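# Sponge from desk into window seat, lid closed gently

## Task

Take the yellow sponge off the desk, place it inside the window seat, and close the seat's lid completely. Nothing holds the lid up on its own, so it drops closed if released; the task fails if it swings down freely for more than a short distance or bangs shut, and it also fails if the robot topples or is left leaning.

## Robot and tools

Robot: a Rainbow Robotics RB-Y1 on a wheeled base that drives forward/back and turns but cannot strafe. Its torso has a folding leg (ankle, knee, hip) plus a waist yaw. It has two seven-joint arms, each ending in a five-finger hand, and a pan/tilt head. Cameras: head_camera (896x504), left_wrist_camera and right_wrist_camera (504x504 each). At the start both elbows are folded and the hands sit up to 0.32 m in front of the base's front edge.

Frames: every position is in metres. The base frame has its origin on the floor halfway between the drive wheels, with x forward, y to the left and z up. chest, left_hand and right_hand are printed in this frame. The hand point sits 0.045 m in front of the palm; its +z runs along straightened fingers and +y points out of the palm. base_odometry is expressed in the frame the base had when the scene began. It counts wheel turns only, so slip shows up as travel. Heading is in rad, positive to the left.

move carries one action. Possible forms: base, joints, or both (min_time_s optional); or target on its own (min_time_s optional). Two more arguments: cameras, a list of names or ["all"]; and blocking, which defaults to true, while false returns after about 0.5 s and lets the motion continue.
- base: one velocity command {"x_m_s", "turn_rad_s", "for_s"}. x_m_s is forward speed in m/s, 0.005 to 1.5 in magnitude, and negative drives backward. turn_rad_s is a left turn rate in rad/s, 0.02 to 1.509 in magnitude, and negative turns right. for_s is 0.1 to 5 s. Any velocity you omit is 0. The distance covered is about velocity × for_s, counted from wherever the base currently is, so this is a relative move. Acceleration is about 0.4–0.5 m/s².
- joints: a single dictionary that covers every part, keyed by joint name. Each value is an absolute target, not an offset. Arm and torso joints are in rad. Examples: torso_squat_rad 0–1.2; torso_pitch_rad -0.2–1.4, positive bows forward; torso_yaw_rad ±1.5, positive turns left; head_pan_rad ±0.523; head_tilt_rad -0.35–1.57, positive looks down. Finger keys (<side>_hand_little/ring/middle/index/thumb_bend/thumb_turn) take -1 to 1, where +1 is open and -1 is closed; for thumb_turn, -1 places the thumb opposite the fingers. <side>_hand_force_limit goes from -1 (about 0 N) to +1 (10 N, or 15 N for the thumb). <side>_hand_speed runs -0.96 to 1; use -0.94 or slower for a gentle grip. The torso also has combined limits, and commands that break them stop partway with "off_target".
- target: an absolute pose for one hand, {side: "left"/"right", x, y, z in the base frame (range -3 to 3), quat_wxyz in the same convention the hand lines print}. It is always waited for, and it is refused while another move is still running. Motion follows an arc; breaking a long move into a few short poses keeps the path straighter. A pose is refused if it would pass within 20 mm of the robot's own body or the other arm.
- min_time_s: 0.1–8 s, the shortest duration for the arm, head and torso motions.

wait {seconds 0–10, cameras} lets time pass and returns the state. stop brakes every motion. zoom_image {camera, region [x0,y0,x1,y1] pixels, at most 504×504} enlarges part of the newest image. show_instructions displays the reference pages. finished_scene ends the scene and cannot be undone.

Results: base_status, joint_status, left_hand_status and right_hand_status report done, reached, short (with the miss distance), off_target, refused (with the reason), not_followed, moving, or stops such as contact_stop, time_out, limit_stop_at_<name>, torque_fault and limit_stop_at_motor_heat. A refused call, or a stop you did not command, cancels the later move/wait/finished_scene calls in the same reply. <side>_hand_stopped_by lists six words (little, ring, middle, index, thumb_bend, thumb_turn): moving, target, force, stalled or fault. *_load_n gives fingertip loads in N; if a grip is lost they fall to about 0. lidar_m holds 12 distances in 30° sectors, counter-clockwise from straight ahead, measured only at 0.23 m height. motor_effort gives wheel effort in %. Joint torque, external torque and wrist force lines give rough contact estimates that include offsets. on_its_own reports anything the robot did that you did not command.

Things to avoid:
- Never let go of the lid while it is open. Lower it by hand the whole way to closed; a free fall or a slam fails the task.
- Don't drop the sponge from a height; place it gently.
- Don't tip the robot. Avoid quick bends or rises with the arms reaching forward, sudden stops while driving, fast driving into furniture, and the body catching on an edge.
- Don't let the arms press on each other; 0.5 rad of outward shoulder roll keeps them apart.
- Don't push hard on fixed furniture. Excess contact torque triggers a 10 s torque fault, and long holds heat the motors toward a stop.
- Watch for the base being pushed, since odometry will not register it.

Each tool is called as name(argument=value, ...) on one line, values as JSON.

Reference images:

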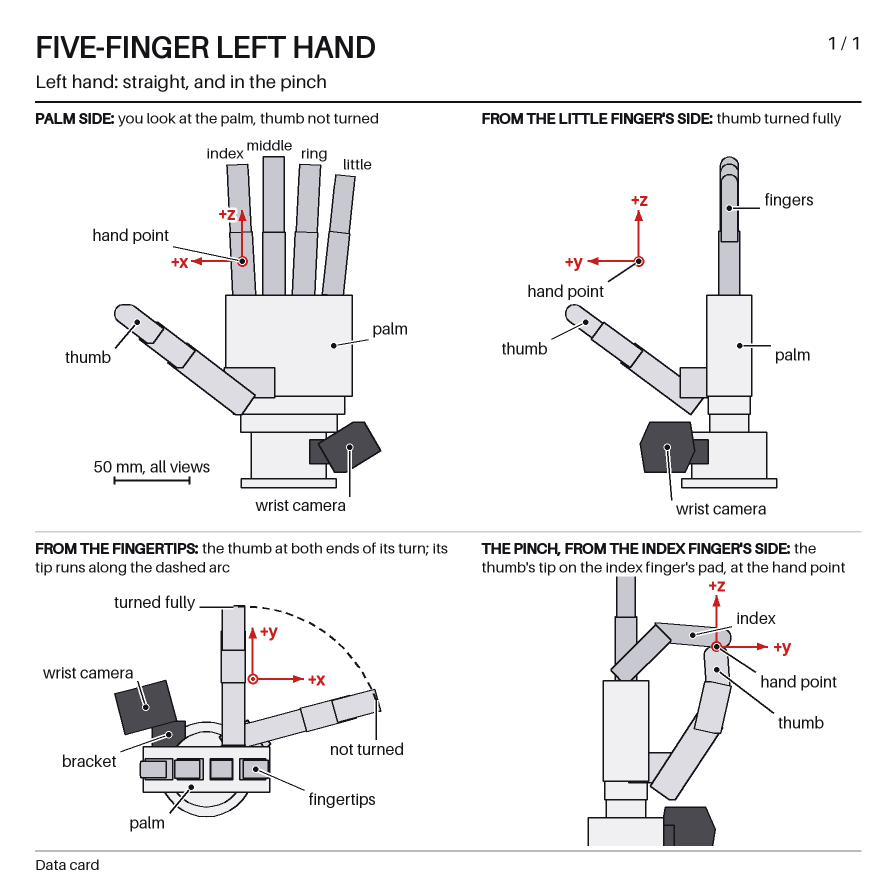

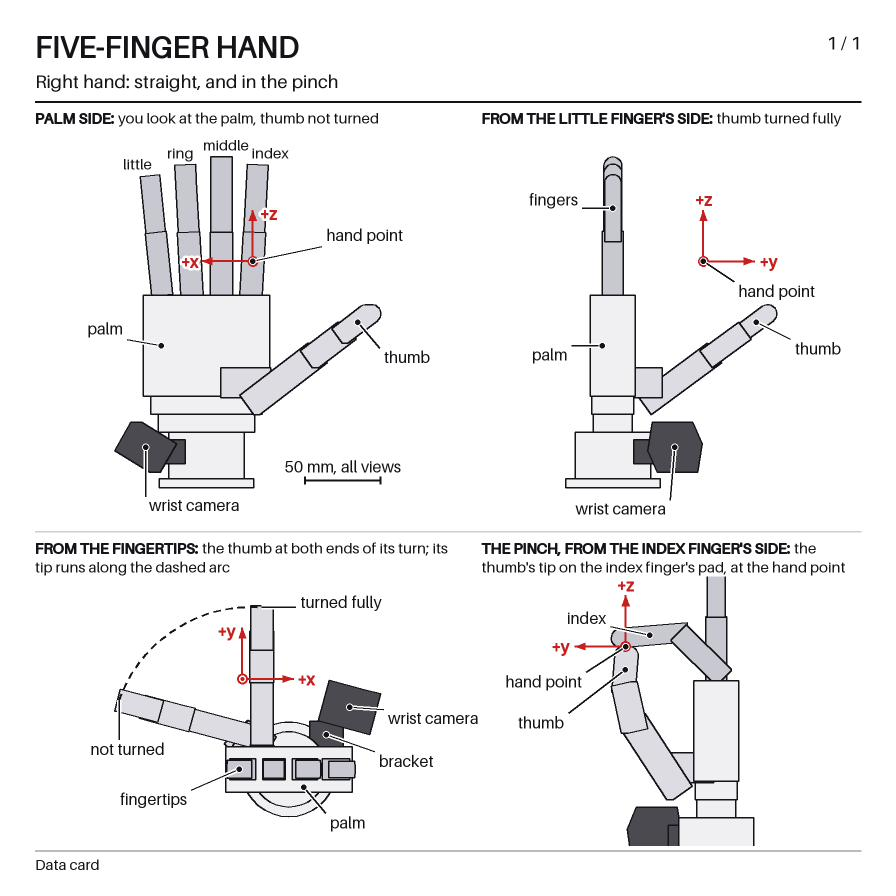

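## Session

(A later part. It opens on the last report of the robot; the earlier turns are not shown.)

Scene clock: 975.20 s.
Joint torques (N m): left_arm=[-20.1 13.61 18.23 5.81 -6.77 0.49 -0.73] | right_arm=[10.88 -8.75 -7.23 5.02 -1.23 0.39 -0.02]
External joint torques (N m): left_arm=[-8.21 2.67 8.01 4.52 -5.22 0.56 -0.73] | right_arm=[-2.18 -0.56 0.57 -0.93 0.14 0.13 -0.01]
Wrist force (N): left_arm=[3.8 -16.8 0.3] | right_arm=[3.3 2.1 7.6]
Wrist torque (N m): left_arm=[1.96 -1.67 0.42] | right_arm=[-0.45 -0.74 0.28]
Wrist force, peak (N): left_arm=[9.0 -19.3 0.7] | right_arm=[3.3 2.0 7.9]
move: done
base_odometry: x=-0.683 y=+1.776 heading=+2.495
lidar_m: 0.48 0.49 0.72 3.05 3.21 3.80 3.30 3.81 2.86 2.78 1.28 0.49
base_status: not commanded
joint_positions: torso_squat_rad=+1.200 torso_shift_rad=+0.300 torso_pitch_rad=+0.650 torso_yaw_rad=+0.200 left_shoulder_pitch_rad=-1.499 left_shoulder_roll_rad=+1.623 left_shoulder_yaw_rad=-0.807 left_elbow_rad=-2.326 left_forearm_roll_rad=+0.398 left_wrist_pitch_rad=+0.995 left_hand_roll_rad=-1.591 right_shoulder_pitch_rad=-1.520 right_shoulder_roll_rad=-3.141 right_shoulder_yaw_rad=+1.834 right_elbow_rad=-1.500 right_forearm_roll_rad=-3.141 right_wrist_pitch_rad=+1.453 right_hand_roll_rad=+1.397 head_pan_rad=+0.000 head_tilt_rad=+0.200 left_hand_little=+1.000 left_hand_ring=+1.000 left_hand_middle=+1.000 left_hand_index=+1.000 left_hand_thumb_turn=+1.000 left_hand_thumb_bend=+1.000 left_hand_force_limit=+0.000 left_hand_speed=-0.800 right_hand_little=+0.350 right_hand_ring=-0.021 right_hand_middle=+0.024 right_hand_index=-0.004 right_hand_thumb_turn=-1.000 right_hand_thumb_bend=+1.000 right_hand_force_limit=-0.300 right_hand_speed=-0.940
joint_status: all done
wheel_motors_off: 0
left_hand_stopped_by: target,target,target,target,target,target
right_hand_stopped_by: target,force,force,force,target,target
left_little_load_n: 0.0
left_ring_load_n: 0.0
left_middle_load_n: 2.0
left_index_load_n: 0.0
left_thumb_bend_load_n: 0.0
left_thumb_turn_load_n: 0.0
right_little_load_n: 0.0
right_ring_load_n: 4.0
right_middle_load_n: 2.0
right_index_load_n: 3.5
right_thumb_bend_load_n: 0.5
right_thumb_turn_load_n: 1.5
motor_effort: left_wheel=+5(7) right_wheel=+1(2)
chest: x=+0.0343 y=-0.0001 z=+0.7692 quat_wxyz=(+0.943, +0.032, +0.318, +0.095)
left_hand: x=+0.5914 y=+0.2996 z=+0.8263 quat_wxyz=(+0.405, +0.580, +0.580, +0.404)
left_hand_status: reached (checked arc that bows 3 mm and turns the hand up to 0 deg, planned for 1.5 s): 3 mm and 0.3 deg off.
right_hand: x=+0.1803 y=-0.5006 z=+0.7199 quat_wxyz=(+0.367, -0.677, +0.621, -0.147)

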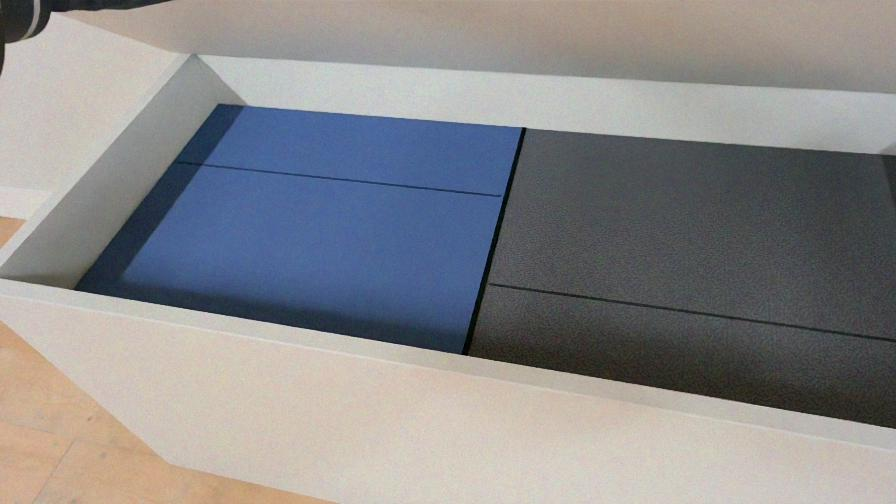

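move(target={"side":"left","x":0.611,"y":0.30,"z":0.849,"quat_wxyz":[0.4056,0.5794,0.5794,0.4056]}, min_time_s=1.5)

move(target={"side":"left","x":0.630,"y":0.30,"z":0.866,"quat_wxyz":[0.4056,0.5794,0.5794,0.4056]}, min_time_s=1.5, cameras=["head_camera","left_wrist_camera"])

Scene clock: 993.27 s.
Joint torques (N m): left_arm=[-20.89 12.86 18.56 5.22 -6.44 -0.48 -0.68] | right_arm=[10.8 -8.88 -7.33 5.21 -1.26 0.42 -0.03]
External joint torques (N m): left_arm=[-8.13 1.98 7.94 3.62 -4.92 -0.22 -0.67] | right_arm=[-2.27 -0.7 0.46 -0.74 0.11 0.16 -0.02]
Wrist force (N): left_arm=[4.5 -17.2 1.2] | right_arm=[2.9 1.9 7.2]
Wrist torque (N m): left_arm=[1.96 -1.55 0.45] | right_arm=[-0.43 -0.60 0.21]
Wrist force, peak (N): left_arm=[9.3 -17.1 -1.5] | right_arm=[3.0 1.7 8.3]
move: done
base_odometry: x=-0.683 y=+1.776 heading=+2.495
lidar_m: 0.47 0.51 0.71 3.06 3.21 3.79 3.29 3.80 2.87 2.78 1.27 0.49
base_status: not commanded
joint_positions: torso_squat_rad=+1.200 torso_shift_rad=+0.300 torso_pitch_rad=+0.650 torso_yaw_rad=+0.200 left_shoulder_pitch_rad=-1.569 left_shoulder_roll_rad=+1.589 left_shoulder_yaw_rad=-0.790 left_elbow_rad=-2.239 left_forearm_roll_rad=+0.500 left_wrist_pitch_rad=+0.983 left_hand_roll_rad=-1.690 right_shoulder_pitch_rad=-1.520 right_shoulder_roll_rad=-3.141 right_shoulder_yaw_rad=+1.834 right_elbow_rad=-1.500 right_forearm_roll_rad=-3.141 right_wrist_pitch_rad=+1.453 right_hand_roll_rad=+1.397 head_pan_rad=+0.000 head_tilt_rad=+0.200 left_hand_little=+1.000 left_hand_ring=+1.000 left_hand_middle=+1.000 left_hand_index=+1.000 left_hand_thumb_turn=+1.000 left_hand_thumb_bend=+1.000 left_hand_force_limit=+0.000 left_hand_speed=-0.800 right_hand_little=+0.350 right_hand_ring=-0.021 right_hand_middle=+0.024 right_hand_index=-0.004 right_hand_thumb_turn=-1.000 right_hand_thumb_bend=+1.000 right_hand_force_limit=-0.300 right_hand_speed=-0.940
joint_status: all done
wheel_motors_off: 0
left_hand_stopped_by: target,target,target,target,target,target
right_hand_stopped_by: target,force,force,force,target,target
left_little_load_n: 0.0
left_ring_load_n: 0.0
left_middle_load_n: 2.0
left_index_load_n: 0.0
left_thumb_bend_load_n: 0.0
left_thumb_turn_load_n: 0.0
right_little_load_n: 0.0
right_ring_load_n: 4.0
right_middle_load_n: 2.5
right_index_load_n: 3.5
right_thumb_bend_load_n: 0.5
right_thumb_turn_load_n: 2.0
motor_effort: left_wheel=+5(6) right_wheel=+1(2)
chest: x=+0.0343 y=-0.0001 z=+0.7692 quat_wxyz=(+0.943, +0.032, +0.318, +0.095)
left_hand: x=+0.6106 y=+0.3000 z=+0.8463 quat_wxyz=(+0.404, +0.580, +0.580, +0.404)
left_hand_status: reached (checked arc that bows 3 mm and turns the hand up to 1 deg, planned for 1.5 s): 3 mm and 0.3 deg off.
right_hand: x=+0.1803 y=-0.5006 z=+0.7199 quat_wxyz=(+0.367, -0.677, +0.621, -0.147)
pictures: none

Scene clock: 995.10 s.
Joint torques (N m): left_arm=[-21.03 11.56 17.8 4.36 -5.74 -1.58 -0.72] | right_arm=[11.02 -8.82 -7.24 5.04 -1.31 0.36 -0.01]
External joint torques (N m): left_arm=[-7.35 0.73 6.84 2.66 -4.25 -1.13 -0.72] | right_arm=[-2.05 -0.64 0.56 -0.91 0.06 0.1 0]
Wrist force (N): left_arm=[6.7 -14.3 -0.9] | right_arm=[2.7 2.0 7.0]
Wrist torque (N m): left_arm=[1.85 -1.53 0.56] | right_arm=[-0.43 -0.61 0.28]
Wrist force, peak (N): left_arm=[11.5 -16.3 -0.3] | right_arm=[2.9 2.3 8.0]
move: done
base_odometry: x=-0.683 y=+1.776 heading=+2.494
lidar_m: 0.48 0.50 0.72 3.06 3.22 3.80 3.29 3.80 2.87 2.79 1.27 0.49
base_status: not commanded
joint_positions: torso_squat_rad=+1.200 torso_shift_rad=+0.300 torso_pitch_rad=+0.650 torso_yaw_rad=+0.200 left_shoulder_pitch_rad=-1.632 left_shoulder_roll_rad=+1.545 left_shoulder_yaw_rad=-0.781 left_elbow_rad=-2.146 left_forearm_roll_rad=+0.580 left_wrist_pitch_rad=+0.976 left_hand_roll_rad=-1.785 right_shoulder_pitch_rad=-1.520 right_shoulder_roll_rad=-3.141 right_shoulder_yaw_rad=+1.834 right_elbow_rad=-1.500 right_forearm_roll_rad=-3.141 right_wrist_pitch_rad=+1.453 right_hand_roll_rad=+1.397 head_pan_rad=+0.000 head_tilt_rad=+0.200 left_hand_little=+1.000 left_hand_ring=+1.000 left_hand_middle=+1.000 left_hand_index=+1.000 left_hand_thumb_turn=+1.000 left_hand_thumb_bend=+1.000 left_hand_force_limit=+0.000 left_hand_speed=-0.800 right_hand_little=+0.350 right_hand_ring=-0.021 right_hand_middle=+0.024 right_hand_index=-0.004 right_hand_thumb_turn=-1.000 right_hand_thumb_bend=+1.000 right_hand_force_limit=-0.300 right_hand_speed=-0.940
joint_status: all done
wheel_motors_off: 0
left_hand_stopped_by: target,target,target,target,target,target
right_hand_stopped_by: target,force,force,force,target,target
left_little_load_n: 0.0
left_ring_load_n: 0.0
left_middle_load_n: 1.5
left_index_load_n: 0.0
left_thumb_bend_load_n: 0.0
left_thumb_turn_load_n: 0.0
right_little_load_n: 0.0
right_ring_load_n: 4.0
right_middle_load_n: 2.5
right_index_load_n: 3.5
right_thumb_bend_load_n: 0.5
right_thumb_turn_load_n: 2.0
motor_effort: left_wheel=+4(6) right_wheel=+2(2)
chest: x=+0.0343 y=+0.0000 z=+0.7692 quat_wxyz=(+0.943, +0.032, +0.318, +0.095)
left_hand: x=+0.6297 y=+0.3002 z=+0.8636 quat_wxyz=(+0.404, +0.580, +0.580, +0.404)
left_hand_status: reached (checked arc that bows 4 mm and turns the hand up to 1 deg, planned for 1.5 s): 2 mm and 0.2 deg off.
right_hand: x=+0.1803 y=-0.5006 z=+0.7199 quat_wxyz=(+0.367, -0.677, +0.621, -0.147)

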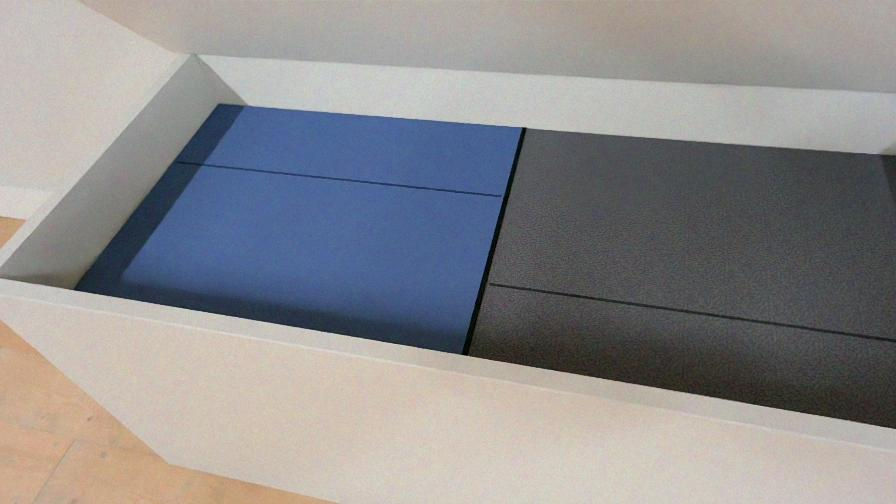

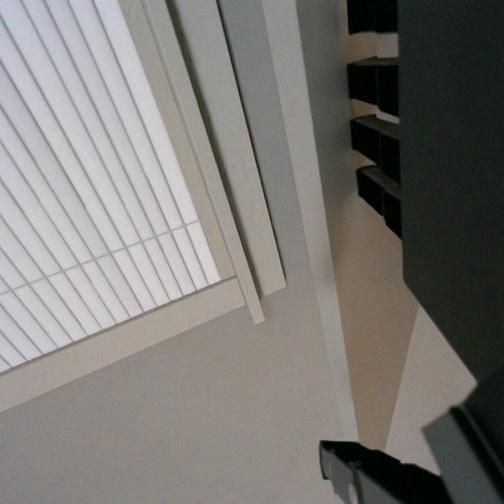

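move(joints={"right_shoulder_pitch_rad":-1.484,"right_shoulder_roll_rad":-3.025,"right_shoulder_yaw_rad":1.490,"right_elbow_rad":-2.219,"right_forearm_roll_rad":-2.948,"right_wrist_pitch_rad":0.282,"right_hand_roll_rad":0.962}, min_time_s=3)

move(joints={"right_shoulder_pitch_rad":-0.713,"right_shoulder_roll_rad":-3.011,"right_shoulder_yaw_rad":0.683,"right_elbow_rad":-2.482,"right_forearm_roll_rad":-3.141,"right_wrist_pitch_rad":-0.202,"right_hand_roll_rad":0.881}, min_time_s=3, cameras=["head_camera","right_wrist_camera"])

Scene clock: 1003.77 s.
Joint torques (N m): left_arm=[-20.93 11.35 17.56 4.46 -5.76 -1.56 -0.77] | right_arm=[5.97 -8.6 -8.93 3.89 0.2 -0.92 -0.35]
External joint torques (N m): left_arm=[-7.25 0.52 6.6 2.76 -4.27 -1.12 -0.77] | right_arm=[0.98 0.76 -0.76 -1.67 0.42 0.09 -0.35]
Wrist force (N): left_arm=[6.2 -14.2 -2.1] | right_arm=[0.9 2.3 7.5]
Wrist torque (N m): left_arm=[1.88 -1.54 0.53] | right_arm=[-0.48 -0.45 0.13]
Wrist force, peak (N): left_arm=[6.3 -16.2 -0.3] | right_arm=[3.2 2.1 8.1]
move: done
base_odometry: x=-0.683 y=+1.776 heading=+2.494
lidar_m: 0.47 0.51 0.72 3.06 3.22 3.79 3.29 3.80 2.86 2.78 1.27 0.49
base_status: not commanded
joint_positions: torso_squat_rad=+1.200 torso_shift_rad=+0.300 torso_pitch_rad=+0.650 torso_yaw_rad=+0.200 left_shoulder_pitch_rad=-1.632 left_shoulder_roll_rad=+1.545 left_shoulder_yaw_rad=-0.781 left_elbow_rad=-2.146 left_forearm_roll_rad=+0.580 left_wrist_pitch_rad=+0.976 left_hand_roll_rad=-1.785 right_shoulder_pitch_rad=-1.484 right_shoulder_roll_rad=-3.026 right_shoulder_yaw_rad=+1.490 right_elbow_rad=-2.219 right_forearm_roll_rad=-2.948 right_wrist_pitch_rad=+0.282 right_hand_roll_rad=+0.962 head_pan_rad=+0.000 head_tilt_rad=+0.200 left_hand_little=+1.000 left_hand_ring=+1.000 left_hand_middle=+1.000 left_hand_index=+1.000 left_hand_thumb_turn=+1.000 left_hand_thumb_bend=+1.000 left_hand_force_limit=+0.000 left_hand_speed=-0.800 right_hand_little=+0.350 right_hand_ring=-0.021 right_hand_middle=+0.024 right_hand_index=-0.004 right_hand_thumb_turn=-1.000 right_hand_thumb_bend=+1.000 right_hand_force_limit=-0.300 right_hand_speed=-0.940
joint_status: all done
wheel_motors_off: 0
left_hand_stopped_by: target,target,target,target,target,target
right_hand_stopped_by: target,force,force,force,target,target
left_little_load_n: 0.0
left_ring_load_n: 0.0
left_middle_load_n: 1.5
left_index_load_n: 0.0
left_thumb_bend_load_n: 0.5
left_thumb_turn_load_n: 0.0
right_little_load_n: 0.0
right_ring_load_n: 4.0
right_middle_load_n: 2.5
right_index_load_n: 3.5
right_thumb_bend_load_n: 0.5
right_thumb_turn_load_n: 2.0
motor_effort: left_wheel=+4(6) right_wheel=+1(2)
chest: x=+0.0343 y=+0.0000 z=+0.7692 quat_wxyz=(+0.943, +0.032, +0.318, +0.095)
left_hand: x=+0.6297 y=+0.3002 z=+0.8637 quat_wxyz=(+0.404, +0.580, +0.580, +0.404)
right_hand: x=+0.3998 y=-0.4499 z=+0.6598 quat_wxyz=(+0.306, -0.637, +0.637, -0.308)
pictures: none

Scene clock: 1007.07 s.
Joint torques (N m): left_arm=[-20.09 11.58 16.89 4.4 -5.79 -1.48 -0.7] | right_arm=[-5.45 -8.76 -3.6 4.91 0.06 -1.23 -0.32]
External joint torques (N m): left_arm=[-6.4 0.76 5.93 2.7 -4.3 -1.04 -0.7] | right_arm=[1.48 0.97 -0.78 -1.74 -0.19 0.15 -0.34]
Wrist force (N): left_arm=[5.5 -12.3 -4.2] | right_arm=[-0.1 1.8 7.6]
Wrist torque (N m): left_arm=[1.94 -1.57 0.45] | right_arm=[-0.48 -0.50 0.01]
Wrist force, peak (N): left_arm=[6.2 -15.2 -2.3] | right_arm=[1.1 2.8 8.2]
move: done
base_odometry: x=-0.683 y=+1.776 heading=+2.494
lidar_m: 0.47 0.50 0.71 3.06 3.22 3.81 3.29 3.79 2.87 2.79 1.27 0.48
base_status: not commanded
joint_positions: torso_squat_rad=+1.200 torso_shift_rad=+0.300 torso_pitch_rad=+0.650 torso_yaw_rad=+0.200 left_shoulder_pitch_rad=-1.632 left_shoulder_roll_rad=+1.545 left_shoulder_yaw_rad=-0.781 left_elbow_rad=-2.146 left_forearm_roll_rad=+0.580 left_wrist_pitch_rad=+0.976 left_hand_roll_rad=-1.785 right_shoulder_pitch_rad=-0.714 right_shoulder_roll_rad=-3.012 right_shoulder_yaw_rad=+0.683 right_elbow_rad=-2.482 right_forearm_roll_rad=-3.141 right_wrist_pitch_rad=-0.202 right_hand_roll_rad=+0.881 head_pan_rad=+0.000 head_tilt_rad=+0.200 left_hand_little=+1.000 left_hand_ring=+1.000 left_hand_middle=+1.000 left_hand_index=+1.000 left_hand_thumb_turn=+1.000 left_hand_thumb_bend=+1.000 left_hand_force_limit=+0.000 left_hand_speed=-0.800 right_hand_little=+0.350 right_hand_ring=-0.021 right_hand_middle=+0.024 right_hand_index=-0.004 right_hand_thumb_turn=-1.000 right_hand_thumb_bend=+1.000 right_hand_force_limit=-0.300 right_hand_speed=-0.940
joint_status: all done
wheel_motors_off: 0
left_hand_stopped_by: target,target,target,target,target,target
right_hand_stopped_by: target,force,force,force,target,target
left_little_load_n: 0.0
left_ring_load_n: 0.0
left_middle_load_n: 1.5
left_index_load_n: 0.0
left_thumb_bend_load_n: 0.0
left_thumb_turn_load_n: 0.0
right_little_load_n: 0.0
right_ring_load_n: 4.0
right_middle_load_n: 2.5
right_index_load_n: 3.5
right_thumb_bend_load_n: 0.5
right_thumb_turn_load_n: 1.5
motor_effort: left_wheel=+4(6) right_wheel=+1(2)
chest: x=+0.0343 y=+0.0000 z=+0.7692 quat_wxyz=(+0.943, +0.032, +0.318, +0.095)
left_hand: x=+0.6296 y=+0.3002 z=+0.8639 quat_wxyz=(+0.405, +0.580, +0.580, +0.404)
right_hand: x=+0.4664 y=-0.2989 z=+0.6161 quat_wxyz=(+0.197, -0.789, +0.490, -0.313)

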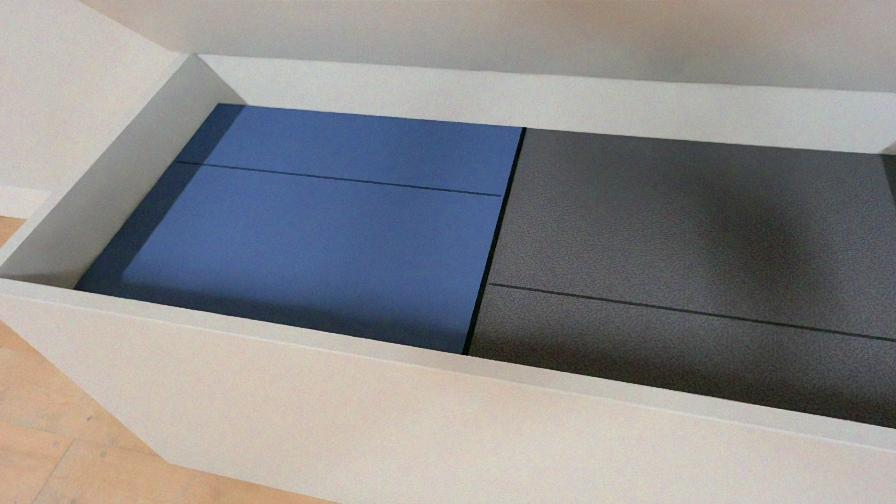

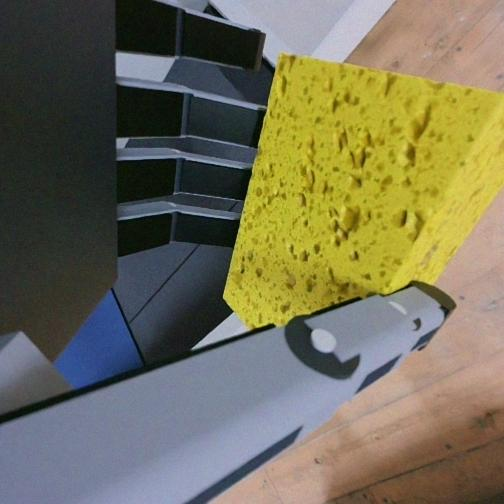

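move(target={"side":"right","x":0.58,"y":-0.27,"z":0.58,"quat_wxyz":[0.3365,-0.6972,0.5701,-0.2751]}, min_time_s=3, cameras=[])

move(joints={"head_pan_rad":-0.4,"head_tilt_rad":0.2}, cameras=["head_camera"])

Scene clock: 1014.07 s.
Joint torques (N m): left_arm=[-19.89 11.65 16.67 4.5 -5.66 -1.5 -0.66] | right_arm=[-8.99 -14.64 -8.11 4.87 0.9 -1.13 -0.38]
External joint torques (N m): left_arm=[-6.2 0.82 5.71 2.8 -4.17 -1.06 -0.65] | right_arm=[1.74 0.81 -1.09 -0.31 0.47 0.07 -0.39]
Wrist force (N): left_arm=[5.8 -12.4 -4.8] | right_arm=[1.8 3.7 7.2]
Wrist torque (N m): left_arm=[1.95 -1.53 0.46] | right_arm=[-0.22 -0.60 0.16]
Wrist force, peak (N): left_arm=[5.3 -14.6 -3.6] | right_arm=[1.9 3.9 7.7]
move: done
base_odometry: x=-0.683 y=+1.776 heading=+2.495
lidar_m: 0.48 0.49 0.71 3.06 3.21 3.80 3.30 3.80 2.86 2.79 1.27 0.49
base_status: not commanded
joint_positions: torso_squat_rad=+1.200 torso_shift_rad=+0.300 torso_pitch_rad=+0.650 torso_yaw_rad=+0.200 left_shoulder_pitch_rad=-1.632 left_shoulder_roll_rad=+1.545 left_shoulder_yaw_rad=-0.781 left_elbow_rad=-2.146 left_forearm_roll_rad=+0.580 left_wrist_pitch_rad=+0.976 left_hand_roll_rad=-1.785 right_shoulder_pitch_rad=-0.524 right_shoulder_roll_rad=-2.504 right_shoulder_yaw_rad=+0.510 right_elbow_rad=-2.113 right_forearm_roll_rad=-3.113 right_wrist_pitch_rad=-0.268 right_hand_roll_rad=+0.810 head_pan_rad=+0.000 head_tilt_rad=+0.200 left_hand_little=+1.000 left_hand_ring=+1.000 left_hand_middle=+1.000 left_hand_index=+1.000 left_hand_thumb_turn=+1.000 left_hand_thumb_bend=+1.000 left_hand_force_limit=+0.000 left_hand_speed=-0.800 right_hand_little=+0.350 right_hand_ring=-0.021 right_hand_middle=+0.024 right_hand_index=-0.004 right_hand_thumb_turn=-1.000 right_hand_thumb_bend=+1.000 right_hand_force_limit=-0.300 right_hand_speed=-0.940
joint_status: all done
wheel_motors_off: 0
left_hand_stopped_by: target,target,target,target,target,target
right_hand_stopped_by: target,force,force,force,target,target
left_little_load_n: 0.0
left_ring_load_n: 0.0
left_middle_load_n: 1.5
left_index_load_n: 0.0
left_thumb_bend_load_n: 0.0
left_thumb_turn_load_n: 0.0
right_little_load_n: 0.0
right_ring_load_n: 4.0
right_middle_load_n: 2.0
right_index_load_n: 3.5
right_thumb_bend_load_n: 0.5
right_thumb_turn_load_n: 2.0
motor_effort: left_wheel=+5(5) right_wheel=+1(2)
chest: x=+0.0343 y=+0.0000 z=+0.7693 quat_wxyz=(+0.943, +0.032, +0.318, +0.095)
left_hand: x=+0.6296 y=+0.3001 z=+0.8640 quat_wxyz=(+0.405, +0.580, +0.580, +0.404)
right_hand: x=+0.5799 y=-0.2699 z=+0.5804 quat_wxyz=(+0.338, -0.697, +0.570, -0.275)
right_hand_status: reached (checked arc that bows 12 mm and turns the hand up to 22 deg, planned for 3.0 s): 0 mm and 0.2 deg off.

Scene clock: 1015.00 s.
Joint torques (N m): left_arm=[-19.78 11.62 16.6 4.43 -5.67 -1.44 -0.72] | right_arm=[-9.03 -14.51 -8.13 4.8 0.77 -1.09 -0.32]
External joint torques (N m): left_arm=[-6.09 0.79 5.64 2.73 -4.18 -1 -0.72] | right_arm=[1.69 0.94 -1.11 -0.38 0.34 0.11 -0.33]
Wrist force (N): left_arm=[5.9 -13.0 -4.6] | right_arm=[2.2 3.4 7.2]
Wrist torque (N m): left_arm=[1.93 -1.60 0.47] | right_arm=[-0.26 -0.67 0.21]
Wrist force, peak (N): left_arm=[5.9 -14.4 -4.3] | right_arm=[2.2 3.7 7.2]
move: done
base_odometry: x=-0.683 y=+1.776 heading=+2.495
lidar_m: 0.48 0.50 0.71 3.06 3.21 3.80 3.30 3.80 2.87 2.78 1.27 0.49
base_status: not commanded
joint_positions: torso_squat_rad=+1.200 torso_shift_rad=+0.300 torso_pitch_rad=+0.650 torso_yaw_rad=+0.200 left_shoulder_pitch_rad=-1.632 left_shoulder_roll_rad=+1.545 left_shoulder_yaw_rad=-0.781 left_elbow_rad=-2.146 left_forearm_roll_rad=+0.580 left_wrist_pitch_rad=+0.976 left_hand_roll_rad=-1.785 right_shoulder_pitch_rad=-0.524 right_shoulder_roll_rad=-2.504 right_shoulder_yaw_rad=+0.510 right_elbow_rad=-2.113 right_forearm_roll_rad=-3.113 right_wrist_pitch_rad=-0.268 right_hand_roll_rad=+0.810 head_pan_rad=-0.400 head_tilt_rad=+0.200 left_hand_little=+1.000 left_hand_ring=+1.000 left_hand_middle=+1.000 left_hand_index=+1.000 left_hand_thumb_turn=+1.000 left_hand_thumb_bend=+1.000 left_hand_force_limit=+0.000 left_hand_speed=-0.800 right_hand_little=+0.350 right_hand_ring=-0.021 right_hand_middle=+0.024 right_hand_index=-0.004 right_hand_thumb_turn=-1.000 right_hand_thumb_bend=+1.000 right_hand_force_limit=-0.300 right_hand_speed=-0.940
joint_status: all done
wheel_motors_off: 0
left_hand_stopped_by: target,target,target,target,target,target
right_hand_stopped_by: target,force,force,force,target,target
left_little_load_n: 0.0
left_ring_load_n: 0.0
left_middle_load_n: 1.0
left_index_load_n: 0.0
left_thumb_bend_load_n: 0.0
left_thumb_turn_load_n: 0.0
right_little_load_n: 0.0
right_ring_load_n: 4.0
right_middle_load_n: 2.5
right_index_load_n: 3.5
right_thumb_bend_load_n: 0.5
right_thumb_turn_load_n: 1.5
motor_effort: left_wheel=+5(5) right_wheel=+1(2)
chest: x=+0.0343 y=+0.0000 z=+0.7693 quat_wxyz=(+0.943, +0.032, +0.318, +0.095)
left_hand: x=+0.6296 y=+0.3001 z=+0.8640 quat_wxyz=(+0.405, +0.580, +0.580, +0.404)
right_hand: x=+0.5799 y=-0.2699 z=+0.5804 quat_wxyz=(+0.338, -0.697, +0.570, -0.275)

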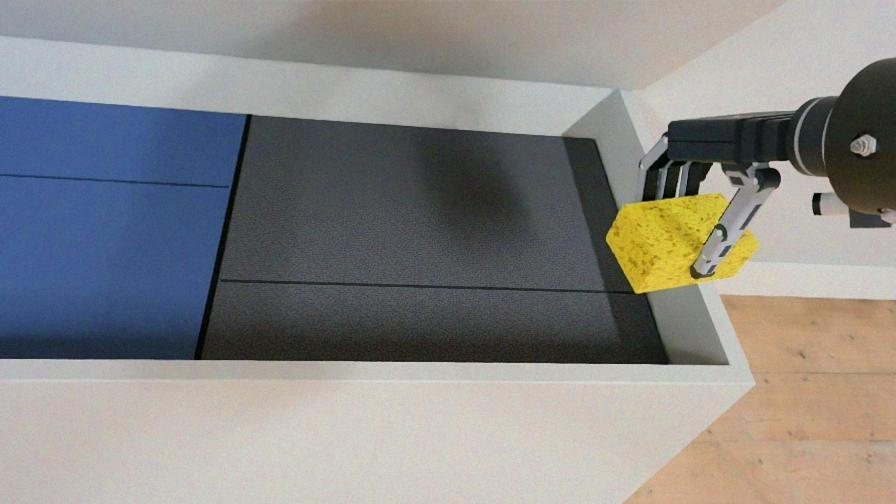

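move(target={"side":"right","x":0.65,"y":-0.16,"z":0.54,"quat_wxyz":[0.3365,-0.6972,0.5701,-0.2751]}, min_time_s=2.5, cameras=["head_camera"])

Scene clock: 1021.37 s.
Joint torques (N m): left_arm=[-19.27 11.68 15.95 4.44 -5.44 -1.4 -0.69] | right_arm=[-17.17 -7.5 -4.84 5.85 0.05 -1.41 -0.32]
External joint torques (N m): left_arm=[-5.58 0.85 4.99 2.74 -3.95 -0.96 -0.69] | right_arm=[2.17 -2.27 -0.66 -0.53 -0.33 0.15 -0.33]
Wrist force (N): left_arm=[5.2 -13.1 -5.5] | right_arm=[1.2 3.4 6.9]
Wrist torque (N m): left_arm=[1.95 -1.65 0.44] | right_arm=[-0.33 -0.49 0.12]
Wrist force, peak (N): left_arm=[6.1 -14.1 -4.5] | right_arm=[1.2 3.4 7.9]
move: done
base_odometry: x=-0.683 y=+1.776 heading=+2.495
lidar_m: 0.47 0.49 0.70 3.05 3.21 3.80 3.31 3.79 2.87 2.78 1.26 0.49
base_status: not commanded
joint_positions: torso_squat_rad=+1.200 torso_shift_rad=+0.300 torso_pitch_rad=+0.650 torso_yaw_rad=+0.200 left_shoulder_pitch_rad=-1.632 left_shoulder_roll_rad=+1.545 left_shoulder_yaw_rad=-0.780 left_elbow_rad=-2.146 left_forearm_roll_rad=+0.580 left_wrist_pitch_rad=+0.976 left_hand_roll_rad=-1.785 right_shoulder_pitch_rad=+0.145 right_shoulder_roll_rad=-2.832 right_shoulder_yaw_rad=-0.040 right_elbow_rad=-1.871 right_forearm_roll_rad=-3.141 right_wrist_pitch_rad=-0.401 right_hand_roll_rad=+0.429 head_pan_rad=-0.400 head_tilt_rad=+0.200 left_hand_little=+1.000 left_hand_ring=+1.000 left_hand_middle=+1.000 left_hand_index=+1.000 left_hand_thumb_turn=+1.000 left_hand_thumb_bend=+1.000 left_hand_force_limit=+0.000 left_hand_speed=-0.800 right_hand_little=+0.350 right_hand_ring=-0.021 right_hand_middle=+0.024 right_hand_index=-0.004 right_hand_thumb_turn=-1.000 right_hand_thumb_bend=+1.000 right_hand_force_limit=-0.300 right_hand_speed=-0.940
joint_status: all done
wheel_motors_off: 0
left_hand_stopped_by: target,target,target,target,target,target
right_hand_stopped_by: target,force,force,force,target,target
left_little_load_n: 0.0
left_ring_load_n: -0.5
left_middle_load_n: 1.0
left_index_load_n: 0.0
left_thumb_bend_load_n: 0.0
left_thumb_turn_load_n: 0.0
right_little_load_n: 0.0
right_ring_load_n: 4.0
right_middle_load_n: 2.5
right_index_load_n: 3.5
right_thumb_bend_load_n: 0.5
right_thumb_turn_load_n: 2.0
motor_effort: left_wheel=+5(6) right_wheel=+1(2)
chest: x=+0.0343 y=+0.0000 z=+0.7693 quat_wxyz=(+0.943, +0.032, +0.318, +0.095)
left_hand: x=+0.6296 y=+0.3001 z=+0.8643 quat_wxyz=(+0.405, +0.580, +0.580, +0.405)
right_hand: x=+0.6502 y=-0.1601 z=+0.5406 quat_wxyz=(+0.338, -0.697, +0.569, -0.275)
right_hand_status: reached (checked arc that bows 44 mm and turns the hand up to 5 deg, planned for 2.5 s): 1 mm and 0.2 deg off.

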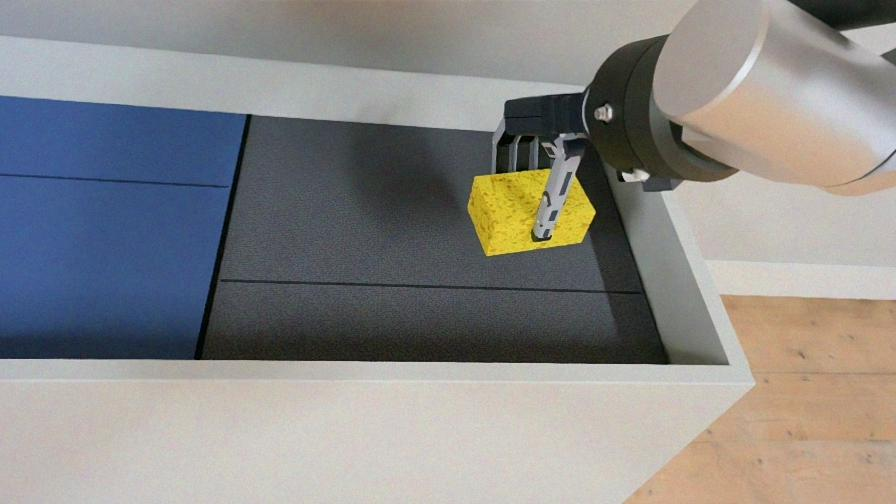

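move(target={"side":"right","x":0.66,"y":-0.16,"z":0.46,"quat_wxyz":[0.3365,-0.6972,0.5701,-0.2751]}, min_time_s=2)

move(target={"side":"right","x":0.665,"y":-0.16,"z":0.41,"quat_wxyz":[0.3365,-0.6972,0.5701,-0.2751]}, min_time_s=2, cameras=["head_camera","right_wrist_camera"])

Scene clock: 1026.20 s.
Joint torques (N m): left_arm=[-19.25 11.61 16.18 4.45 -5.36 -1.42 -0.75] | right_arm=[-18.88 -0.42 -5.03 5.18 0.75 -1.44 -0.3]
External joint torques (N m): left_arm=[-5.56 0.79 5.22 2.75 -3.87 -0.98 -0.75] | right_arm=[2.13 1.34 -0.89 -0.25 0.36 0.16 -0.31]
Wrist force (N): left_arm=[5.2 -13.2 -5.4] | right_arm=[1.6 3.1 6.6]
Wrist torque (N m): left_arm=[1.92 -1.64 0.47] | right_arm=[-0.33 -0.50 0.15]
Wrist force, peak (N): left_arm=[5.6 -13.5 -5.4] | right_arm=[1.9 3.4 7.5]
move: done
base_odometry: x=-0.683 y=+1.776 heading=+2.495
lidar_m: 0.48 0.50 0.70 3.06 3.22 3.79 3.29 3.81 2.87 2.78 1.27 0.49
base_status: not commanded
joint_positions: torso_squat_rad=+1.200 torso_shift_rad=+0.300 torso_pitch_rad=+0.650 torso_yaw_rad=+0.200 left_shoulder_pitch_rad=-1.632 left_shoulder_roll_rad=+1.545 left_shoulder_yaw_rad=-0.780 left_elbow_rad=-2.146 left_forearm_roll_rad=+0.580 left_wrist_pitch_rad=+0.976 left_hand_roll_rad=-1.785 right_shoulder_pitch_rad=+0.477 right_shoulder_roll_rad=-2.817 right_shoulder_yaw_rad=-0.203 right_elbow_rad=-1.724 right_forearm_roll_rad=-3.039 right_wrist_pitch_rad=-0.511 right_hand_roll_rad=+0.375 head_pan_rad=-0.400 head_tilt_rad=+0.200 left_hand_little=+1.000 left_hand_ring=+1.000 left_hand_middle=+1.000 left_hand_index=+1.000 left_hand_thumb_turn=+1.000 left_hand_thumb_bend=+1.000 left_hand_force_limit=+0.000 left_hand_speed=-0.800 right_hand_little=+0.350 right_hand_ring=-0.021 right_hand_middle=+0.024 right_hand_index=-0.004 right_hand_thumb_turn=-1.000 right_hand_thumb_bend=+1.000 right_hand_force_limit=-0.300 right_hand_speed=-0.940
joint_status: all done
wheel_motors_off: 0
left_hand_stopped_by: target,target,target,target,target,target
right_hand_stopped_by: target,force,force,force,target,target
left_little_load_n: 0.0
left_ring_load_n: 0.0
left_middle_load_n: 1.5
left_index_load_n: 0.0
left_thumb_bend_load_n: 0.0
left_thumb_turn_load_n: 0.0
right_little_load_n: 0.0
right_ring_load_n: 4.0
right_middle_load_n: 2.5
right_index_load_n: 3.5
right_thumb_bend_load_n: 0.5
right_thumb_turn_load_n: 2.0
motor_effort: left_wheel=+5(6) right_wheel=+1(2)
chest: x=+0.0343 y=+0.0000 z=+0.7693 quat_wxyz=(+0.943, +0.032, +0.318, +0.095)
left_hand: x=+0.6296 y=+0.3001 z=+0.8643 quat_wxyz=(+0.405, +0.580, +0.580, +0.405)
right_hand: x=+0.6598 y=-0.1598 z=+0.4606 quat_wxyz=(+0.337, -0.697, +0.570, -0.275)
right_hand_status: reached (checked arc that bows 13 mm and turns the hand up to 2 deg, planned for 2.0 s): 1 mm and 0.0 deg off.
pictures: none

Scene clock: 1028.53 s.
Joint torques (N m): left_arm=[-20.61 12.2 17.35 4.36 -6.22 -1.42 -0.62] | right_arm=[-9.78 -3.34 -2.79 1.59 0.58 0.73 -0.28]
External joint torques (N m): left_arm=[-6.92 1.39 6.39 2.66 -4.73 -0.98 -0.61] | right_arm=[12.1 -4.09 1 -3.63 0.23 2.37 -0.29]
Wrist force (N): left_arm=[6.4 -15.1 1.1] | right_arm=[3.5 -14.4 -16.2]
Wrist torque (N m): left_arm=[1.82 -1.45 0.57] | right_arm=[-1.14 -0.25 -0.17]
Wrist force, peak (N): left_arm=[6.6 -16.7 1.6] | right_arm=[2.9 -11.9 -20.3]
move: done
base_odometry: x=-0.683 y=+1.776 heading=+2.495
lidar_m: 0.47 0.51 0.71 3.05 3.21 3.80 3.29 3.80 2.86 2.79 1.26 0.50
base_status: not commanded
joint_positions: torso_squat_rad=+1.200 torso_shift_rad=+0.300 torso_pitch_rad=+0.649 torso_yaw_rad=+0.200 left_shoulder_pitch_rad=-1.632 left_shoulder_roll_rad=+1.545 left_shoulder_yaw_rad=-0.781 left_elbow_rad=-2.146 left_forearm_roll_rad=+0.580 left_wrist_pitch_rad=+0.976 left_hand_roll_rad=-1.785 right_shoulder_pitch_rad=+0.683 right_shoulder_roll_rad=-2.847 right_shoulder_yaw_rad=-0.291 right_elbow_rad=-1.587 right_forearm_roll_rad=-2.966 right_wrist_pitch_rad=-0.547 right_hand_roll_rad=+0.307 head_pan_rad=-0.400 head_tilt_rad=+0.200 left_hand_little=+1.000 left_hand_ring=+1.000 left_hand_middle=+1.000 left_hand_index=+1.000 left_hand_thumb_turn=+1.000 left_hand_thumb_bend=+1.000 left_hand_force_limit=+0.000 left_hand_speed=-0.800 right_hand_little=+0.350 right_hand_ring=-0.021 right_hand_middle=+0.024 right_hand_index=-0.004 right_hand_thumb_turn=-1.000 right_hand_thumb_bend=+1.000 right_hand_force_limit=-0.300 right_hand_speed=-0.940
joint_status: all done
wheel_motors_off: 0
left_hand_stopped_by: target,target,target,target,target,target
right_hand_stopped_by: target,force,force,force,target,target
left_little_load_n: 0.0
left_ring_load_n: 0.0
left_middle_load_n: 1.5
left_index_load_n: 0.0
left_thumb_bend_load_n: 0.0
left_thumb_turn_load_n: 0.0
right_little_load_n: 0.0
right_ring_load_n: 2.5
right_middle_load_n: 1.0
right_index_load_n: 2.0
right_thumb_bend_load_n: 1.0
right_thumb_turn_load_n: 0.0
motor_effort: left_wheel=+4(6) right_wheel=+2(2)
chest: x=+0.0340 y=+0.0000 z=+0.7694 quat_wxyz=(+0.943, +0.032, +0.317, +0.095)
left_hand: x=+0.6292 y=+0.3001 z=+0.8644 quat_wxyz=(+0.405, +0.580, +0.580, +0.404)
right_hand: x=+0.6666 y=-0.1598 z=+0.4127 quat_wxyz=(+0.338, -0.696, +0.570, -0.277)
right_hand_status: reached (checked arc that bows 8 mm and turns the hand up to 1 deg, planned for 2.0 s): 3 mm and 0.3 deg off.

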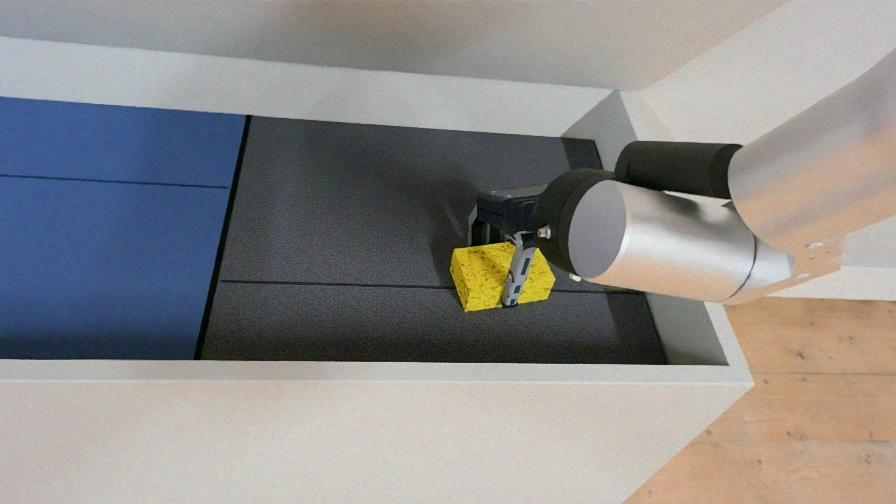

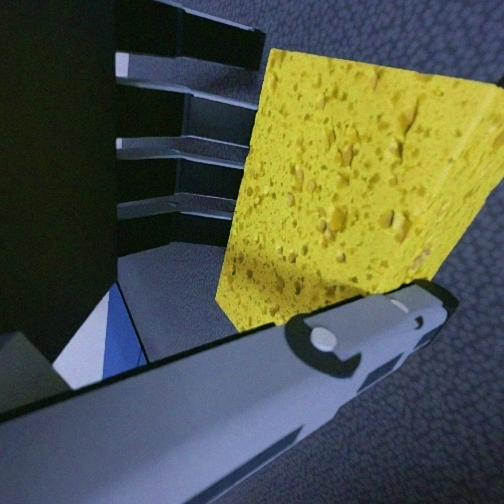

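move(target={"side":"right","x":0.666,"y":-0.16,"z":0.415,"quat_wxyz":[0.3365,-0.6972,0.5701,-0.2751]}, min_time_s=1, cameras=[])

zoom_image(camera="head_camera", region=[400, 180, 620, 340])

Scene clock: 1034.13 s.
Joint torques (N m): left_arm=[-20.56 12.24 17.22 4.45 -6.19 -1.35 -0.63] | right_arm=[-17.04 0.37 -1.89 1.58 -0.04 0.22 0.08]
External joint torques (N m): left_arm=[-6.87 1.43 6.26 2.75 -4.7 -0.91 -0.62] | right_arm=[4.84 -0.23 1.92 -3.69 -0.38 1.86 0.08]
Wrist force (N): left_arm=[6.1 -15.7 -0.3] | right_arm=[3.8 -6.4 -10.0]
Wrist torque (N m): left_arm=[1.88 -1.51 0.58] | right_arm=[-0.67 -0.25 -0.03]
Wrist force, peak (N): left_arm=[5.8 -17.7 1.6] | right_arm=[3.0 -14.3 -15.6]
move: done
base_odometry: x=-0.683 y=+1.776 heading=+2.495
lidar_m: 0.47 0.50 0.71 3.06 3.21 3.80 3.29 3.80 2.87 2.79 1.27 0.49
base_status: not commanded
joint_positions: torso_squat_rad=+1.200 torso_shift_rad=+0.300 torso_pitch_rad=+0.649 torso_yaw_rad=+0.200 left_shoulder_pitch_rad=-1.632 left_shoulder_roll_rad=+1.545 left_shoulder_yaw_rad=-0.781 left_elbow_rad=-2.146 left_forearm_roll_rad=+0.580 left_wrist_pitch_rad=+0.976 left_hand_roll_rad=-1.785 right_shoulder_pitch_rad=+0.670 right_shoulder_roll_rad=-2.845 right_shoulder_yaw_rad=-0.286 right_elbow_rad=-1.591 right_forearm_roll_rad=-2.970 right_wrist_pitch_rad=-0.538 right_hand_roll_rad=+0.310 head_pan_rad=-0.400 head_tilt_rad=+0.200 left_hand_little=+1.000 left_hand_ring=+1.000 left_hand_middle=+1.000 left_hand_index=+1.000 left_hand_thumb_turn=+1.000 left_hand_thumb_bend=+1.000 left_hand_force_limit=+0.000 left_hand_speed=-0.800 right_hand_little=+0.350 right_hand_ring=-0.021 right_hand_middle=+0.024 right_hand_index=-0.004 right_hand_thumb_turn=-1.000 right_hand_thumb_bend=+1.000 right_hand_force_limit=-0.300 right_hand_speed=-0.940
joint_status: all done
wheel_motors_off: 0
left_hand_stopped_by: target,target,target,target,target,target
right_hand_stopped_by: target,force,force,force,target,target
left_little_load_n: 0.0
left_ring_load_n: 0.0
left_middle_load_n: 1.5
left_index_load_n: 0.0
left_thumb_bend_load_n: 0.0
left_thumb_turn_load_n: 0.0
right_little_load_n: 0.0
right_ring_load_n: 2.5
right_middle_load_n: 1.5
right_index_load_n: 2.5
right_thumb_bend_load_n: 1.0
right_thumb_turn_load_n: 0.0
motor_effort: left_wheel=+4(6) right_wheel=+1(2)
chest: x=+0.0340 y=+0.0000 z=+0.7694 quat_wxyz=(+0.943, +0.032, +0.317, +0.095)
left_hand: x=+0.6292 y=+0.3001 z=+0.8644 quat_wxyz=(+0.405, +0.580, +0.580, +0.404)
right_hand: x=+0.6670 y=-0.1595 z=+0.4161 quat_wxyz=(+0.338, -0.697, +0.570, -0.276)
right_hand_status: reached (checked arc that bows 1 mm and turns the hand up to 0 deg, planned for 1.0 s): 2 mm and 0.2 deg off.

Scaled by 2.291 from the camera's image (finer frame: 1280x720).
This view is cut from an older image: the scene may have changed since it was taken.

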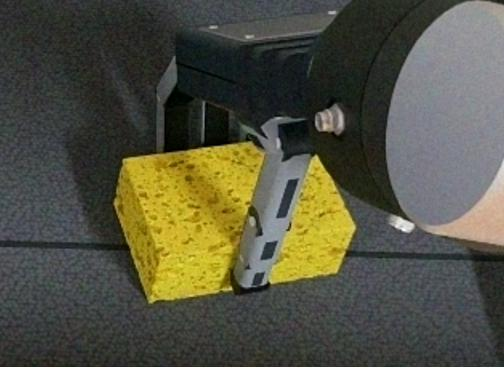

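move(target={"side":"right","x":0.665,"y":-0.16,"z":0.417,"quat_wxyz":[0.3365,-0.6972,0.5701,-0.2751]}, min_time_s=1, cameras=[])

move(joints={"right_hand_index":0.4,"right_hand_middle":0.4,"right_hand_ring":0.4,"right_hand_little":0.5,"right_hand_speed":-0.8}, cameras=["head_camera","right_wrist_camera"])

zoom_image(camera="head_camera", region=[400, 180, 620, 340])

Scene clock: 1040.27 s.
Joint torques (N m): left_arm=[-20.65 12.2 17.27 4.22 -6.11 -1.38 -0.71] | right_arm=[-18.04 0.39 -2.23 1.27 0.07 -0.15 0.04]
External joint torques (N m): left_arm=[-6.96 1.38 6.31 2.52 -4.63 -0.94 -0.7] | right_arm=[3.78 -0.09 1.59 -3.98 -0.28 1.49 0.04]
Wrist force (N): left_arm=[6.2 -15.5 -1.2] | right_arm=[3.9 -5.2 -4.5]
Wrist torque (N m): left_arm=[1.84 -1.55 0.54] | right_arm=[-0.66 -0.32 -0.01]
Wrist force, peak (N): left_arm=[5.9 -16.3 0.4] | right_arm=[3.3 -8.4 -11.2]
move: done
base_odometry: x=-0.683 y=+1.776 heading=+2.495
lidar_m: 0.47 0.50 0.72 3.06 3.21 3.79 3.30 3.80 2.85 2.78 1.28 0.49
base_status: not commanded
joint_positions: torso_squat_rad=+1.200 torso_shift_rad=+0.300 torso_pitch_rad=+0.649 torso_yaw_rad=+0.200 left_shoulder_pitch_rad=-1.632 left_shoulder_roll_rad=+1.545 left_shoulder_yaw_rad=-0.781 left_elbow_rad=-2.146 left_forearm_roll_rad=+0.580 left_wrist_pitch_rad=+0.976 left_hand_roll_rad=-1.785 right_shoulder_pitch_rad=+0.660 right_shoulder_roll_rad=-2.844 right_shoulder_yaw_rad=-0.281 right_elbow_rad=-1.601 right_forearm_roll_rad=-2.973 right_wrist_pitch_rad=-0.539 right_hand_roll_rad=+0.313 head_pan_rad=-0.400 head_tilt_rad=+0.200 left_hand_little=+1.000 left_hand_ring=+1.000 left_hand_middle=+1.000 left_hand_index=+1.000 left_hand_thumb_turn=+1.000 left_hand_thumb_bend=+1.000 left_hand_force_limit=+0.000 left_hand_speed=-0.800 right_hand_little=+0.350 right_hand_ring=-0.021 right_hand_middle=+0.024 right_hand_index=-0.004 right_hand_thumb_turn=-1.000 right_hand_thumb_bend=+1.000 right_hand_force_limit=-0.300 right_hand_speed=-0.940
joint_status: all done
wheel_motors_off: 0
left_hand_stopped_by: target,target,target,target,target,target
right_hand_stopped_by: target,force,force,force,target,target
left_little_load_n: 0.0
left_ring_load_n: 0.0
left_middle_load_n: 1.5
left_index_load_n: 0.0
left_thumb_bend_load_n: 0.0
left_thumb_turn_load_n: 0.0
right_little_load_n: 0.0
right_ring_load_n: 3.0
right_middle_load_n: 2.0
right_index_load_n: 3.0
right_thumb_bend_load_n: 0.5
right_thumb_turn_load_n: 0.0
motor_effort: left_wheel=+5(6) right_wheel=+1(2)
chest: x=+0.0340 y=+0.0000 z=+0.7694 quat_wxyz=(+0.943, +0.032, +0.317, +0.095)
left_hand: x=+0.6292 y=+0.3001 z=+0.8644 quat_wxyz=(+0.405, +0.580, +0.580, +0.404)
right_hand: x=+0.6659 y=-0.1596 z=+0.4179 quat_wxyz=(+0.337, -0.697, +0.570, -0.276)
right_hand_status: reached (checked arc that bows 0 mm and turns the hand up to 0 deg, planned for 1.0 s): 1 mm and 0.1 deg off.

Scene clock: 1041.50 s.
Joint torques (N m): left_arm=[-20.31 12.32 16.99 4.43 -5.78 -1.36 -0.71] | right_arm=[-18.1 0.22 -2.11 3.2 0.07 -0.81 0.12]
External joint torques (N m): left_arm=[-6.62 1.5 6.03 2.74 -4.29 -0.92 -0.7] | right_arm=[3.73 -0.26 1.72 -2.05 -0.28 0.83 0.11]
Wrist force (N): left_arm=[5.9 -13.1 -3.4] | right_arm=[1.3 -0.4 -0.1]
Wrist torque (N m): left_arm=[1.82 -1.57 0.49] | right_arm=[-0.53 -0.46 0.16]
Wrist force, peak (N): left_arm=[6.1 -15.1 -1.4] | right_arm=[3.7 -6.5 -6.0]
move: done
base_odometry: x=-0.683 y=+1.776 heading=+2.495
lidar_m: 0.47 0.51 0.72 3.06 3.21 3.80 3.29 3.80 2.86 2.79 1.26 0.50
base_status: not commanded
joint_positions: torso_squat_rad=+1.200 torso_shift_rad=+0.300 torso_pitch_rad=+0.650 torso_yaw_rad=+0.200 left_shoulder_pitch_rad=-1.632 left_shoulder_roll_rad=+1.545 left_shoulder_yaw_rad=-0.781 left_elbow_rad=-2.146 left_forearm_roll_rad=+0.580 left_wrist_pitch_rad=+0.976 left_hand_roll_rad=-1.785 right_shoulder_pitch_rad=+0.660 right_shoulder_roll_rad=-2.844 right_shoulder_yaw_rad=-0.281 right_elbow_rad=-1.601 right_forearm_roll_rad=-2.973 right_wrist_pitch_rad=-0.539 right_hand_roll_rad=+0.313 head_pan_rad=-0.400 head_tilt_rad=+0.200 left_hand_little=+1.000 left_hand_ring=+1.000 left_hand_middle=+1.000 left_hand_index=+1.000 left_hand_thumb_turn=+1.000 left_hand_thumb_bend=+1.000 left_hand_force_limit=+0.000 left_hand_speed=-0.800 right_hand_little=+0.500 right_hand_ring=+0.400 right_hand_middle=+0.400 right_hand_index=+0.400 right_hand_thumb_turn=-1.000 right_hand_thumb_bend=+1.000 right_hand_force_limit=-0.300 right_hand_speed=-0.800
joint_status: all done
wheel_motors_off: 0
left_hand_stopped_by: target,target,target,target,target,target
right_hand_stopped_by: target,target,target,target,target,target
left_little_load_n: 0.0
left_ring_load_n: 0.0
left_middle_load_n: 1.5
left_index_load_n: 0.0
left_thumb_bend_load_n: 0.0
left_thumb_turn_load_n: 0.5
right_little_load_n: 0.0
right_ring_load_n: 0.0
right_middle_load_n: -0.5
right_index_load_n: 0.0
right_thumb_bend_load_n: 0.0
right_thumb_turn_load_n: -0.5
motor_effort: left_wheel=+5(6) right_wheel=+1(2)
chest: x=+0.0341 y=+0.0000 z=+0.7693 quat_wxyz=(+0.943, +0.032, +0.317, +0.095)
left_hand: x=+0.6293 y=+0.3001 z=+0.8643 quat_wxyz=(+0.405, +0.580, +0.580, +0.405)
right_hand: x=+0.6657 y=-0.1595 z=+0.4175 quat_wxyz=(+0.337, -0.697, +0.570, -0.275)

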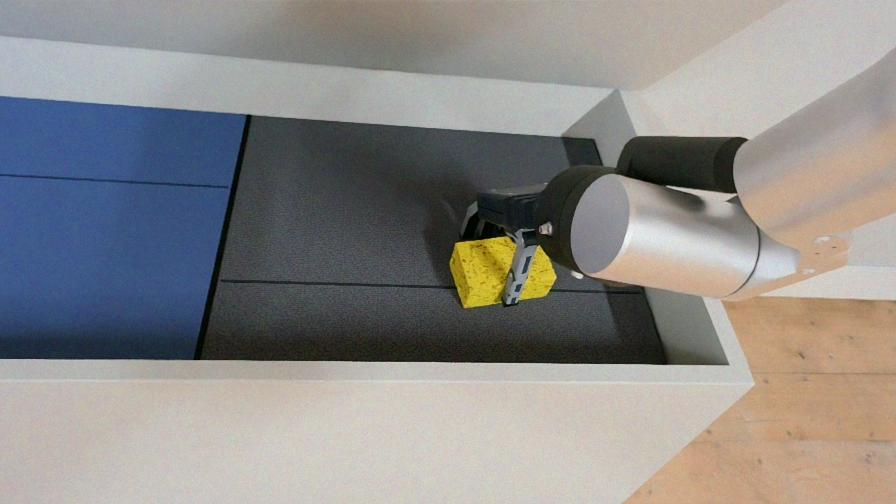

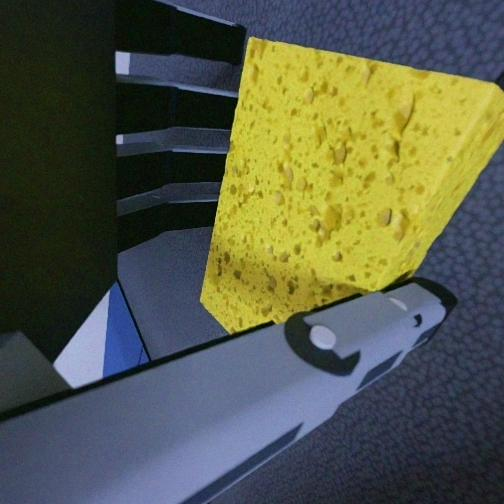

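Scaled by 2.291 from the camera's image (finer frame: 1280x720).

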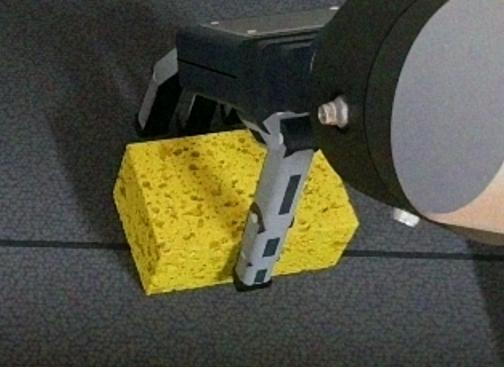

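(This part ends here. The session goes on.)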